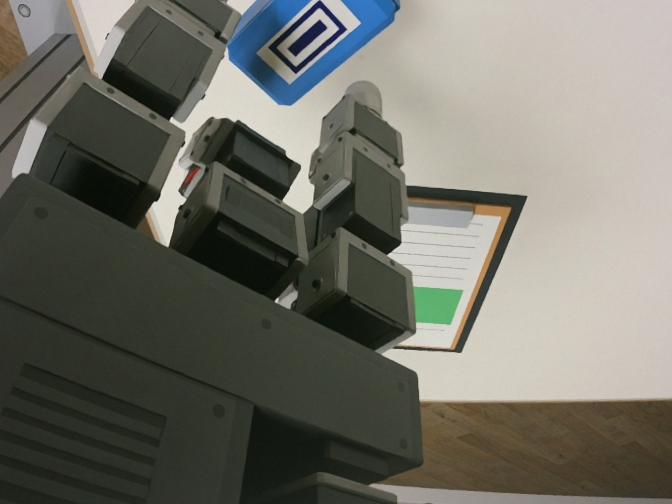

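Request:
move(arm2={"target": [0.209, 0.886, 0.876, 0.0, -0.006, 1.0, 0.01], "speed": 0.1}, cameras=["arm1_cam_wrist"])

Scene clock: 159.80 s.
Joint torques (N m): arm1=[-3.14 2.43 10.18 1.89 0.05 -0.15] | arm2=[-1.85 -21.19 8.94 1.14 -0.02 -0.18] | arm3=[1.38 -22.18 11.29 0.46 0.15 -0.08]
Heat: arm1: hottest joint3_rad 40 °C; arm2: hottest joint3_rad 42 °C; arm3: hottest joint3_rad 42 °C.
move: arm2 done
Joint velocities: within noise
arm1, arm3: as last shown
arm1.index_mcp_current_ma: 23
arm1.index_abd_current_ma: 0
arm1.index_pip_current_ma: -7
arm1.middle_mcp_current_ma: 7
arm1.middle_pip_current_ma: -9
arm1.ring_mcp_current_ma: 22
arm1.ring_abd_current_ma: -1
arm1.ring_dip_current_ma: -1
arm1.thumb_cmc_current_ma: 5
arm1.thumb_axl_current_ma: 8
arm1.thumb_mcp_current_ma: -12
arm1.thumb_ipl_current_ma: -5
arm2.joint_positions: joint1_rad=+0.732 joint2_rad=+2.225 joint3_rad=+1.772 joint4_rad=-1.117 joint5_rad=+0.005 joint6_rad=-0.140 hand_index_mcp=+0.754 hand_index_abd=+0.001 hand_index_pip=+0.563 hand_index_dip=+0.688 hand_middle_mcp=+0.953 hand_middle_abd=-0.007 hand_middle_pip=+0.956 hand_middle_dip=+0.967 hand_ring_mcp=+0.755 hand_ring_abd=-0.010 hand_ring_pip=+0.563 hand_ring_dip=+0.695 hand_thumb_cmc=+0.719 hand_thumb_axl=+0.677 hand_thumb_mcp=+0.214 hand_thumb_ipl=+0.168 hand_current_limit=+0.400 hand_speed=-0.600
arm2.joint_status: not commanded
arm2.hand_state: goal,goal,goal,goal,goal,goal,goal,goal,goal,goal,goal,goal,goal,goal,goal,goal
arm2.index_mcp_current_ma: 6
arm2.index_abd_current_ma: -9
arm2.index_pip_current_ma: -17
arm2.index_dip_current_ma: -4
arm2.middle_mcp_current_ma: -20
arm2.middle_abd_current_ma: 0
arm2.middle_pip_current_ma: -19
arm2.middle_dip_current_ma: 23
arm2.ring_mcp_current_ma: 16
arm2.ring_abd_current_ma: -17
arm2.ring_pip_current_ma: -13
arm2.ring_dip_current_ma: -4
arm2.thumb_cmc_current_ma: 4
arm2.thumb_axl_current_ma: 0
arm2.thumb_mcp_current_ma: 9
arm2.thumb_ipl_current_ma: -12
arm2.hand_goal_index_mcp: 0.754
arm2.hand_goal_index_abd: 0.000
arm2.hand_goal_index_pip: 0.576
arm2.hand_goal_index_dip: 0.696
arm2.hand_goal_middle_mcp: 0.970
arm2.hand_goal_middle_abd: 0.000
arm2.hand_goal_middle_pip: 0.970
arm2.hand_goal_middle_dip: 0.970
arm2.hand_goal_ring_mcp: 0.754
arm2.hand_goal_ring_abd: 0.000
arm2.hand_goal_ring_pip: 0.576
arm2.hand_goal_ring_dip: 0.696
arm2.hand_goal_thumb_cmc: 0.714
arm2.hand_goal_thumb_axl: 0.678
arm2.hand_goal_thumb_mcp: 0.226
arm2.hand_goal_thumb_ipl: 0.168
arm2.hand: x=+0.2043 y=+0.8809 z=+0.8711 quat_wxyz=(+0.000, -0.004, +1.000, +0.001)
arm2.hand_target: x=+0.2089 y=+0.8859 z=+0.8760 quat_wxyz=(+0.000, -0.006, +1.000, +0.010)
arm2.hand_status: done (0.008 m and 1.0 deg from the pose sent, 0.036 m and 1.0 deg at the start)
arm3.index_abd_current_ma: 3
arm3.index_pip_current_ma: 0
arm3.index_dip_current_ma: -4
arm3.middle_mcp_current_ma: -12
arm3.middle_abd_current_ma: 4
arm3.middle_pip_current_ma: -6
arm3.middle_dip_current_ma: 7
arm3.ring_mcp_current_ma: 6
arm3.ring_abd_current_ma: -4
arm3.ring_pip_current_ma: -1
arm3.ring_dip_current_ma: -8
arm3.thumb_cmc_current_ma: 14
arm3.thumb_axl_current_ma: -8
arm3.thumb_mcp_current_ma: 0
arm3.thumb_ipl_current_ma: 8
Images, in order (width x height): arm1_cam_wrist 672x504.

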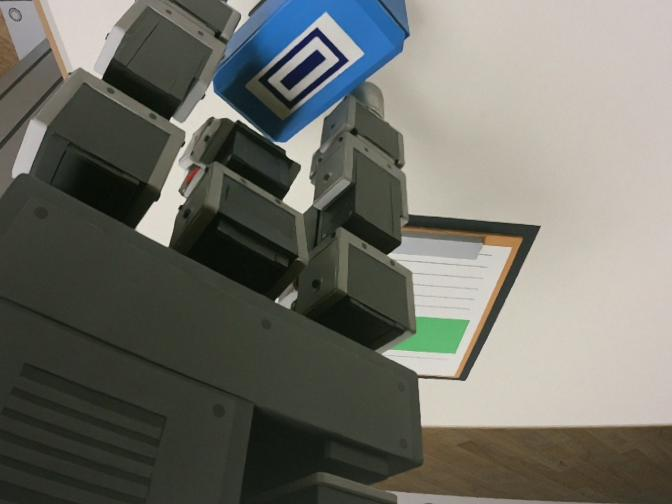

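Request:
move(arm2={"joints": {"hand_index_abd": -0.45, "hand_ring_abd": 0.45}}, cameras=["arm1_cam_wrist"])

Scene clock: 160.60 s.
Joint torques (N m): arm1=[-3.19 2.49 10.15 1.89 0.05 -0.15] | arm2=[-1.79 -21.19 9.01 1.16 -0.01 -0.19] | arm3=[1.55 -22.12 11.26 0.49 0.15 -0.07]
Heat: arm1: hottest joint3_rad 40 °C; arm2: hottest joint3_rad 42 °C; arm3: hottest joint3_rad 42 °C.
move: arm2 off_target
Joint velocities: within noise
arm1, arm3: as last shown
arm1.index_abd_current_ma: -3
arm1.index_pip_current_ma: -1
arm1.index_dip_current_ma: 0
arm1.middle_mcp_current_ma: 3
arm1.middle_pip_current_ma: -10
arm1.ring_mcp_current_ma: 21
arm1.ring_abd_current_ma: -2
arm1.ring_dip_current_ma: 0
arm1.thumb_cmc_current_ma: 7
arm1.thumb_axl_current_ma: 4
arm1.thumb_mcp_current_ma: -11
arm1.thumb_ipl_current_ma: -8
arm2.joint_positions: joint1_rad=+0.731 joint2_rad=+2.225 joint3_rad=+1.772 joint4_rad=-1.117 joint5_rad=+0.005 joint6_rad=-0.140 hand_index_mcp=+0.753 hand_index_abd=-0.118 hand_index_pip=+0.563 hand_index_dip=+0.688 hand_middle_mcp=+0.953 hand_middle_abd=-0.005 hand_middle_pip=+0.956 hand_middle_dip=+0.967 hand_ring_mcp=+0.755 hand_ring_abd=+0.134 hand_ring_pip=+0.577 hand_ring_dip=+0.696 hand_thumb_cmc=+0.719 hand_thumb_axl=+0.677 hand_thumb_mcp=+0.214 hand_thumb_ipl=+0.168 hand_current_limit=+0.400 hand_speed=-0.600
arm2.joint_status: hand_index_abd off_target (ended at -0.118, target -0.450); hand_ring_abd off_target (ended at +0.134, target +0.450)
arm2.hand_state: goal,blocked,goal,goal,goal,goal,goal,goal,goal,blocked,goal,goal,goal,goal,goal,goal
arm2.index_mcp_current_ma: 0
arm2.index_abd_current_ma: 150
arm2.index_pip_current_ma: -5
arm2.index_dip_current_ma: -2
arm2.middle_mcp_current_ma: -20
arm2.middle_abd_current_ma: -10
arm2.middle_pip_current_ma: -10
arm2.middle_dip_current_ma: 13
arm2.ring_mcp_current_ma: 6
arm2.ring_abd_current_ma: -158
arm2.ring_pip_current_ma: -3
arm2.ring_dip_current_ma: 7
arm2.thumb_cmc_current_ma: 0
arm2.thumb_axl_current_ma: -1
arm2.thumb_mcp_current_ma: 6
arm2.thumb_ipl_current_ma: -13
arm2.hand_goal_index_mcp: 0.754
arm2.hand_goal_index_abd: -0.450
arm2.hand_goal_index_pip: 0.576
arm2.hand_goal_index_dip: 0.696
arm2.hand_goal_middle_mcp: 0.970
arm2.hand_goal_middle_abd: 0.000
arm2.hand_goal_middle_pip: 0.970
arm2.hand_goal_middle_dip: 0.970
arm2.hand_goal_ring_mcp: 0.754
arm2.hand_goal_ring_abd: 0.450
arm2.hand_goal_ring_pip: 0.576
arm2.hand_goal_ring_dip: 0.696
arm2.hand_goal_thumb_cmc: 0.714
arm2.hand_goal_thumb_axl: 0.678
arm2.hand_goal_thumb_mcp: 0.226
arm2.hand_goal_thumb_ipl: 0.168
arm2.hand: x=+0.2051 y=+0.8809 z=+0.8714 quat_wxyz=(+0.000, -0.004, +1.000, +0.001)
arm2.hand_target: x=+0.2089 y=+0.8859 z=+0.8760 quat_wxyz=(+0.000, -0.006, +1.000, +0.010)
arm2.hand_status: not commanded
arm3.index_mcp_current_ma: 1
arm3.index_abd_current_ma: 7
arm3.index_pip_current_ma: 3
arm3.index_dip_current_ma: -6
arm3.middle_mcp_current_ma: -11
arm3.middle_abd_current_ma: 10
arm3.middle_pip_current_ma: -3
arm3.middle_dip_current_ma: 6
arm3.ring_mcp_current_ma: 3
arm3.ring_abd_current_ma: -5
arm3.ring_pip_current_ma: 2
arm3.thumb_cmc_current_ma: 9
arm3.thumb_axl_current_ma: -9
arm3.thumb_mcp_current_ma: -1
arm3.thumb_ipl_current_ma: 6
Images, in order (width x height): arm1_cam_wrist 672x504.

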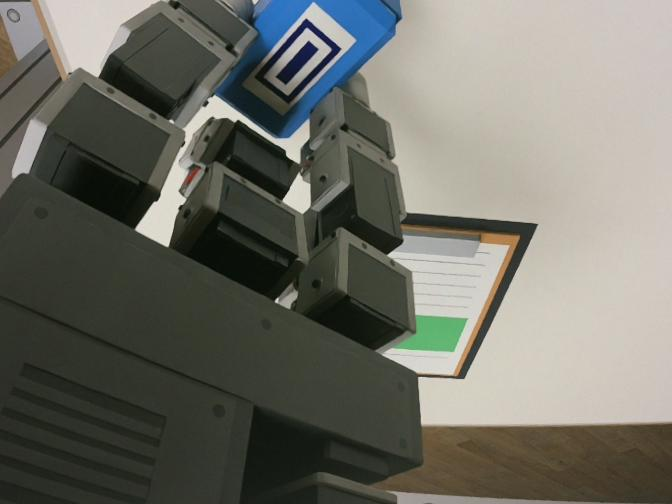

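Request:
move(arm2={"joints": {"hand_index_abd": -0.65, "hand_ring_abd": 0.65}})

Request:
move(arm2={"target": [0.211, 0.896, 0.98, 0.0, -0.006, 1.0, 0.02], "speed": 0.15}, cameras=["arm1_cam_wrist"])

Scene clock: 161.33 s.
Joint torques (N m): arm1=[-3.25 2.49 10.15 1.87 0.05 -0.15] | arm2=[-1.73 -21.25 9.01 1.16 -0.02 -0.18] | arm3=[1.49 -22.24 11.32 0.49 0.14 -0.06]
Heat: arm1: hottest joint3_rad 40 °C; arm2: hottest joint3_rad 42 °C; arm3: hottest joint3_rad 42 °C.
move: arm2 off_target
Joint velocities: within noise
arm1, arm3: as last shown
arm1.index_mcp_current_ma: 26
arm1.index_abd_current_ma: -4
arm1.index_pip_current_ma: -5
arm1.index_dip_current_ma: -1
arm1.middle_mcp_current_ma: 6
arm1.middle_abd_current_ma: 2
arm1.middle_pip_current_ma: -12
arm1.middle_dip_current_ma: 4
arm1.ring_mcp_current_ma: 17
arm1.ring_dip_current_ma: 3
arm1.thumb_cmc_current_ma: 2
arm1.thumb_axl_current_ma: 6
arm1.thumb_mcp_current_ma: -12
arm1.thumb_ipl_current_ma: -9
arm2.joint_positions: joint1_rad=+0.731 joint2_rad=+2.225 joint3_rad=+1.772 joint4_rad=-1.117 joint5_rad=+0.005 joint6_rad=-0.140 hand_index_mcp=+0.753 hand_index_abd=-0.124 hand_index_pip=+0.563 hand_index_dip=+0.688 hand_middle_mcp=+0.953 hand_middle_abd=-0.005 hand_middle_pip=+0.956 hand_middle_dip=+0.967 hand_ring_mcp=+0.755 hand_ring_abd=+0.133 hand_ring_pip=+0.577 hand_ring_dip=+0.696 hand_thumb_cmc=+0.719 hand_thumb_axl=+0.677 hand_thumb_mcp=+0.214 hand_thumb_ipl=+0.168 hand_current_limit=+0.400 hand_speed=-0.600
arm2.joint_status: hand_index_abd off_target (ended at -0.124, target -0.650); hand_ring_abd off_target (ended at +0.133, target +0.650)
arm2.hand_state: goal,blocked,goal,goal,goal,goal,goal,goal,goal,blocked,goal,goal,goal,goal,goal,goal
arm2.index_mcp_current_ma: -12
arm2.index_abd_current_ma: 273
arm2.index_pip_current_ma: -23
arm2.index_dip_current_ma: -7
arm2.middle_mcp_current_ma: -29
arm2.middle_abd_current_ma: 2
arm2.middle_pip_current_ma: -1
arm2.middle_dip_current_ma: 12
arm2.ring_mcp_current_ma: 11
arm2.ring_abd_current_ma: -281
arm2.ring_pip_current_ma: 5
arm2.ring_dip_current_ma: 5
arm2.thumb_cmc_current_ma: -10
arm2.thumb_axl_current_ma: -5
arm2.thumb_mcp_current_ma: -11
arm2.thumb_ipl_current_ma: 5
arm2.hand_goal_index_mcp: 0.754
arm2.hand_goal_index_abd: -0.650
arm2.hand_goal_index_pip: 0.576
arm2.hand_goal_index_dip: 0.696
arm2.hand_goal_middle_mcp: 0.970
arm2.hand_goal_middle_abd: 0.000
arm2.hand_goal_middle_pip: 0.970
arm2.hand_goal_middle_dip: 0.970
arm2.hand_goal_ring_mcp: 0.754
arm2.hand_goal_ring_abd: 0.650
arm2.hand_goal_ring_pip: 0.576
arm2.hand_goal_ring_dip: 0.696
arm2.hand_goal_thumb_cmc: 0.714
arm2.hand_goal_thumb_axl: 0.678
arm2.hand_goal_thumb_mcp: 0.226
arm2.hand_goal_thumb_ipl: 0.168
arm2.hand: x=+0.2054 y=+0.8808 z=+0.8714 quat_wxyz=(+0.000, -0.004, +1.000, +0.001)
arm2.hand_target: x=+0.2091 y=+0.8858 z=+0.8760 quat_wxyz=(+0.000, -0.006, +1.000, +0.010)
arm2.hand_status: not commanded
arm3.index_mcp_current_ma: -4
arm3.index_abd_current_ma: 4
arm3.index_pip_current_ma: 0
arm3.middle_abd_current_ma: 9
arm3.middle_pip_current_ma: -4
arm3.middle_dip_current_ma: 7
arm3.ring_mcp_current_ma: 1
arm3.ring_abd_current_ma: -6
arm3.ring_pip_current_ma: 0
arm3.ring_dip_current_ma: -4
arm3.thumb_cmc_current_ma: 11
arm3.thumb_axl_current_ma: -6
arm3.thumb_mcp_current_ma: -2
arm3.thumb_ipl_current_ma: 8
pictures: none

Scene clock: 163.07 s.
Joint torques (N m): arm1=[-3.31 2.55 10.19 1.89 0.07 -0.14] | arm2=[-1.79 -21.95 12.96 0.46 -0.04 -0.18] | arm3=[1.55 -22.12 11.28 0.44 0.15 -0.07]
Heat: arm1: hottest joint3_rad 40 °C; arm2: hottest joint3_rad 42 °C; arm3: hottest joint3_rad 42 °C.
move: arm2 off_target
Joint velocities: within noise
arm1.joint_positions: joint1_rad=-1.886 joint2_rad=+0.614 joint3_rad=+1.385 joint4_rad=-1.551 joint5_rad=+0.003 joint6_rad=+0.010 hand_index_mcp=+0.776 hand_index_abd=+0.001 hand_index_pip=+0.577 hand_index_dip=+0.696 hand_middle_mcp=+0.765 hand_middle_abd=+0.002 hand_middle_pip=+0.577 hand_middle_dip=+0.696 hand_ring_mcp=+0.765 hand_ring_abd=+0.001 hand_ring_pip=+0.577 hand_ring_dip=+0.696 hand_thumb_cmc=+0.726 hand_thumb_axl=+0.677 hand_thumb_mcp=+0.224 hand_thumb_ipl=+0.168 hand_current_limit=+0.400 hand_speed=-0.600
arm1.joint_status: not commanded
arm1.hand_state: blocked,goal,goal,goal,goal,goal,goal,goal,goal,goal,goal,goal,goal,goal,goal,goal
arm1.index_mcp_current_ma: 23
arm1.index_abd_current_ma: 4
arm1.index_pip_current_ma: -2
arm1.index_dip_current_ma: 3
arm1.middle_mcp_current_ma: 3
arm1.middle_abd_current_ma: 0
arm1.middle_pip_current_ma: -9
arm1.middle_dip_current_ma: -1
arm1.ring_mcp_current_ma: 18
arm1.ring_abd_current_ma: -1
arm1.ring_pip_current_ma: -1
arm1.ring_dip_current_ma: -6
arm1.thumb_cmc_current_ma: 2
arm1.thumb_axl_current_ma: 10
arm1.thumb_mcp_current_ma: -12
arm1.thumb_ipl_current_ma: -9
arm1.hand_goal_index_mcp: 0.754
arm1.hand_goal_index_abd: 0.000
arm1.hand_goal_index_pip: 0.576
arm1.hand_goal_index_dip: 0.696
arm1.hand_goal_middle_mcp: 0.754
arm1.hand_goal_middle_abd: 0.000
arm1.hand_goal_middle_pip: 0.576
arm1.hand_goal_middle_dip: 0.696
arm1.hand_goal_ring_mcp: 0.754
arm1.hand_goal_ring_abd: 0.000
arm1.hand_goal_ring_pip: 0.576
arm1.hand_goal_ring_dip: 0.696
arm1.hand_goal_thumb_cmc: 0.714
arm1.hand_goal_thumb_axl: 0.678
arm1.hand_goal_thumb_mcp: 0.226
arm1.hand_goal_thumb_ipl: 0.168
arm1.hand: x=+0.3920 y=-1.2216 z=+1.3708 quat_wxyz=(+0.385, +0.923, +0.001, +0.003)
arm1.hand_target: x=+0.3897 y=-1.2172 z=+1.3826 quat_wxyz=(+0.394, +0.919, +0.000, +0.000)
arm1.hand_status: not commanded
arm2.joint_positions: joint1_rad=+0.731 joint2_rad=+2.152 joint3_rad=+1.863 joint4_rad=-1.299 joint5_rad=+0.003 joint6_rad=-0.141 hand_index_mcp=+0.731 hand_index_abd=-0.127 hand_index_pip=+0.573 hand_index_dip=+0.696 hand_middle_mcp=+0.953 hand_middle_abd=-0.005 hand_middle_pip=+0.956 hand_middle_dip=+0.967 hand_ring_mcp=+0.757 hand_ring_abd=+0.133 hand_ring_pip=+0.577 hand_ring_dip=+0.696 hand_thumb_cmc=+0.719 hand_thumb_axl=+0.677 hand_thumb_mcp=+0.214 hand_thumb_ipl=+0.168 hand_current_limit=+0.400 hand_speed=-0.600
arm2.joint_status: not commanded
arm2.hand_state: blocked,blocked,goal,goal,goal,goal,goal,goal,goal,blocked,goal,goal,goal,goal,goal,goal
arm2.index_mcp_current_ma: -10
arm2.index_abd_current_ma: 275
arm2.index_pip_current_ma: 3
arm2.index_dip_current_ma: 11
arm2.middle_mcp_current_ma: -26
arm2.middle_abd_current_ma: -1
arm2.middle_pip_current_ma: -8
arm2.middle_dip_current_ma: 16
arm2.ring_mcp_current_ma: 2
arm2.ring_abd_current_ma: -303
arm2.ring_pip_current_ma: 24
arm2.ring_dip_current_ma: 11
arm2.thumb_cmc_current_ma: 9
arm2.thumb_axl_current_ma: -4
arm2.thumb_mcp_current_ma: -8
arm2.thumb_ipl_current_ma: -4
arm2.hand_goal_index_mcp: 0.754
arm2.hand_goal_index_abd: -0.650
arm2.hand_goal_index_pip: 0.576
arm2.hand_goal_index_dip: 0.696
arm2.hand_goal_middle_mcp: 0.970
arm2.hand_goal_middle_abd: 0.000
arm2.hand_goal_middle_pip: 0.970
arm2.hand_goal_middle_dip: 0.970
arm2.hand_goal_ring_mcp: 0.754
arm2.hand_goal_ring_abd: 0.650
arm2.hand_goal_ring_pip: 0.576
arm2.hand_goal_ring_dip: 0.696
arm2.hand_goal_thumb_cmc: 0.714
arm2.hand_goal_thumb_axl: 0.678
arm2.hand_goal_thumb_mcp: 0.226
arm2.hand_goal_thumb_ipl: 0.168
arm2.hand: x=+0.2052 y=+0.8792 z=+0.9484 quat_wxyz=(-0.003, -0.004, +1.000, -0.008)
arm2.hand_target: x=+0.2109 y=+0.8945 z=+0.9802 quat_wxyz=(+0.000, -0.006, +1.000, +0.020)
arm2.hand_status: off_target (0.036 m and 3.2 deg from the pose sent, 0.110 m and 2.2 deg at the start)
arm3.joint_positions: joint1_rad=+0.904 joint2_rad=+2.229 joint3_rad=+2.433 joint4_rad=-1.685 joint5_rad=+0.008 joint6_rad=+1.581 hand_index_mcp=+0.748 hand_index_abd=+0.003 hand_index_pip=+0.571 hand_index_dip=+0.701 hand_middle_mcp=+0.960 hand_middle_abd=+0.000 hand_middle_pip=+0.966 hand_middle_dip=+0.968 hand_ring_mcp=+0.748 hand_ring_abd=+0.007 hand_ring_pip=+0.570 hand_ring_dip=+0.698 hand_thumb_cmc=+0.719 hand_thumb_axl=+0.677 hand_thumb_mcp=+0.221 hand_thumb_ipl=+0.168 hand_current_limit=+0.400 hand_speed=-0.600
arm3.joint_status: not commanded
arm3.hand_state: goal,goal,goal,goal,goal,goal,goal,goal,goal,goal,goal,goal,goal,goal,goal,goal
arm3.index_mcp_current_ma: -4
arm3.index_abd_current_ma: 4
arm3.index_pip_current_ma: -1
arm3.index_dip_current_ma: -2
arm3.middle_mcp_current_ma: -9
arm3.middle_abd_current_ma: 7
arm3.middle_pip_current_ma: -6
arm3.middle_dip_current_ma: 13
arm3.ring_mcp_current_ma: 5
arm3.ring_abd_current_ma: -5
arm3.ring_pip_current_ma: -1
arm3.ring_dip_current_ma: -8
arm3.thumb_cmc_current_ma: 11
arm3.thumb_axl_current_ma: -10
arm3.thumb_mcp_current_ma: -1
arm3.thumb_ipl_current_ma: 7
arm3.hand_goal_index_mcp: 0.754
arm3.hand_goal_index_abd: 0.000
arm3.hand_goal_index_pip: 0.576
arm3.hand_goal_index_dip: 0.696
arm3.hand_goal_middle_mcp: 0.970
arm3.hand_goal_middle_abd: 0.000
arm3.hand_goal_middle_pip: 0.970
arm3.hand_goal_middle_dip: 0.970
arm3.hand_goal_ring_mcp: 0.754
arm3.hand_goal_ring_abd: 0.000
arm3.hand_goal_ring_pip: 0.576
arm3.hand_goal_ring_dip: 0.696
arm3.hand_goal_thumb_cmc: 0.714
arm3.hand_goal_thumb_axl: 0.678
arm3.hand_goal_thumb_mcp: 0.226
arm3.hand_goal_thumb_ipl: 0.168
arm3.hand: x=-0.4964 y=+1.4951 z=+0.9914 quat_wxyz=(-0.024, +0.680, +0.732, +0.036)
arm3.hand_target: x=-0.4940 y=+1.4990 z=+1.0070 quat_wxyz=(-0.033, +0.679, +0.732, +0.046)
arm3.hand_status: not commanded
Images, in order (width x height): arm1_cam_wrist 672x504.

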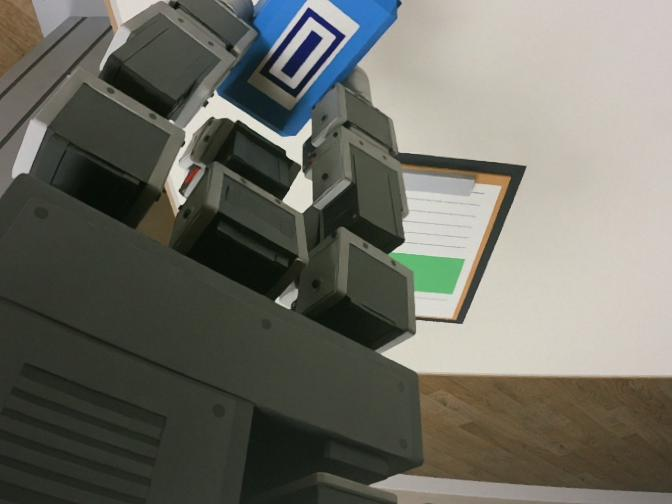

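Request:
move(arm2={"target": [0.585, 0.644, 1.02, 0.0106, 0.3827, 0.9239, 0.0255], "speed": 0.25}, cameras=["arm1_cam_wrist"])

Scene clock: 166.53 s.
Joint torques (N m): arm1=[-3.19 2.49 10.15 1.88 0.06 -0.15] | arm2=[-1.08 -19.14 13.39 0.5 0.02 0.04] | arm3=[1.49 -22.3 11.21 0.43 0.15 -0.07]
Heat: arm1: hottest joint3_rad 40 °C; arm2: hottest joint3_rad 42 °C; arm3: hottest joint3_rad 43 °C.
move: arm2 off_target
Joint velocities: within noise
arm1, arm3: as last shown
arm1.index_mcp_current_ma: 24
arm1.index_abd_current_ma: -2
arm1.index_dip_current_ma: 5
arm1.middle_mcp_current_ma: 6
arm1.middle_abd_current_ma: 2
arm1.middle_pip_current_ma: -4
arm1.middle_dip_current_ma: -3
arm1.ring_mcp_current_ma: 21
arm1.ring_abd_current_ma: -3
arm1.ring_pip_current_ma: 0
arm1.ring_dip_current_ma: 1
arm1.thumb_cmc_current_ma: 5
arm1.thumb_axl_current_ma: 8
arm1.thumb_mcp_current_ma: -13
arm1.thumb_ipl_current_ma: -6
arm2.joint_positions: joint1_rad=+0.117 joint2_rad=+1.951 joint3_rad=+1.649 joint4_rad=-1.268 joint5_rad=+0.009 joint6_rad=+0.034 hand_index_mcp=+0.730 hand_index_abd=-0.128 hand_index_pip=+0.573 hand_index_dip=+0.696 hand_middle_mcp=+0.953 hand_middle_abd=+0.000 hand_middle_pip=+0.956 hand_middle_dip=+0.967 hand_ring_mcp=+0.757 hand_ring_abd=+0.133 hand_ring_pip=+0.577 hand_ring_dip=+0.696 hand_thumb_cmc=+0.719 hand_thumb_axl=+0.677 hand_thumb_mcp=+0.214 hand_thumb_ipl=+0.168 hand_current_limit=+0.400 hand_speed=-0.600
arm2.joint_status: not commanded
arm2.hand_state: blocked,blocked,goal,goal,goal,goal,goal,goal,goal,blocked,goal,goal,goal,goal,goal,goal
arm2.index_mcp_current_ma: -14
arm2.index_abd_current_ma: 259
arm2.index_pip_current_ma: -10
arm2.index_dip_current_ma: 26
arm2.middle_mcp_current_ma: -12
arm2.middle_abd_current_ma: 9
arm2.middle_pip_current_ma: -23
arm2.middle_dip_current_ma: 16
arm2.ring_mcp_current_ma: -4
arm2.ring_abd_current_ma: -289
arm2.ring_pip_current_ma: 6
arm2.ring_dip_current_ma: 11
arm2.thumb_cmc_current_ma: 2
arm2.thumb_axl_current_ma: -12
arm2.thumb_mcp_current_ma: -8
arm2.thumb_ipl_current_ma: 8
arm2.hand_goal_index_mcp: 0.754
arm2.hand_goal_index_abd: -0.650
arm2.hand_goal_index_pip: 0.576
arm2.hand_goal_index_dip: 0.696
arm2.hand_goal_middle_mcp: 0.970
arm2.hand_goal_middle_abd: 0.000
arm2.hand_goal_middle_pip: 0.970
arm2.hand_goal_middle_dip: 0.970
arm2.hand_goal_ring_mcp: 0.754
arm2.hand_goal_ring_abd: 0.650
arm2.hand_goal_ring_pip: 0.576
arm2.hand_goal_ring_dip: 0.696
arm2.hand_goal_thumb_cmc: 0.714
arm2.hand_goal_thumb_axl: 0.678
arm2.hand_goal_thumb_mcp: 0.226
arm2.hand_goal_thumb_ipl: 0.168
arm2.hand: x=+0.5750 y=+0.6279 z=+0.9899 quat_wxyz=(+0.001, +0.381, +0.925, -0.001)
arm2.hand_target: x=+0.5840 y=+0.6429 z=+1.0203 quat_wxyz=(+0.010, +0.383, +0.923, +0.026)
arm2.hand_status: off_target (0.036 m and 3.2 deg from the pose sent, 0.453 m and 45.6 deg at the start)
arm3.index_mcp_current_ma: -2
arm3.index_abd_current_ma: 2
arm3.index_dip_current_ma: -3
arm3.middle_mcp_current_ma: -7
arm3.middle_abd_current_ma: 10
arm3.middle_dip_current_ma: 11
arm3.ring_abd_current_ma: -3
arm3.ring_pip_current_ma: 3
arm3.ring_dip_current_ma: -3
arm3.thumb_cmc_current_ma: 9
arm3.thumb_axl_current_ma: -13
arm3.thumb_mcp_current_ma: -4
arm3.thumb_ipl_current_ma: 10
Images, in order (width x height): arm1_cam_wrist 672x504.

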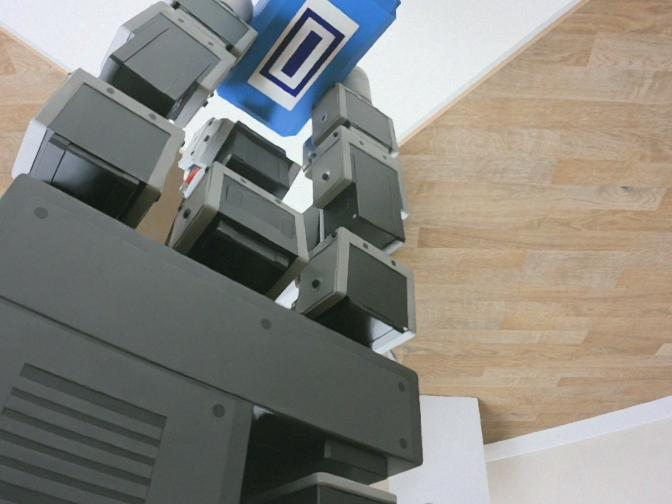

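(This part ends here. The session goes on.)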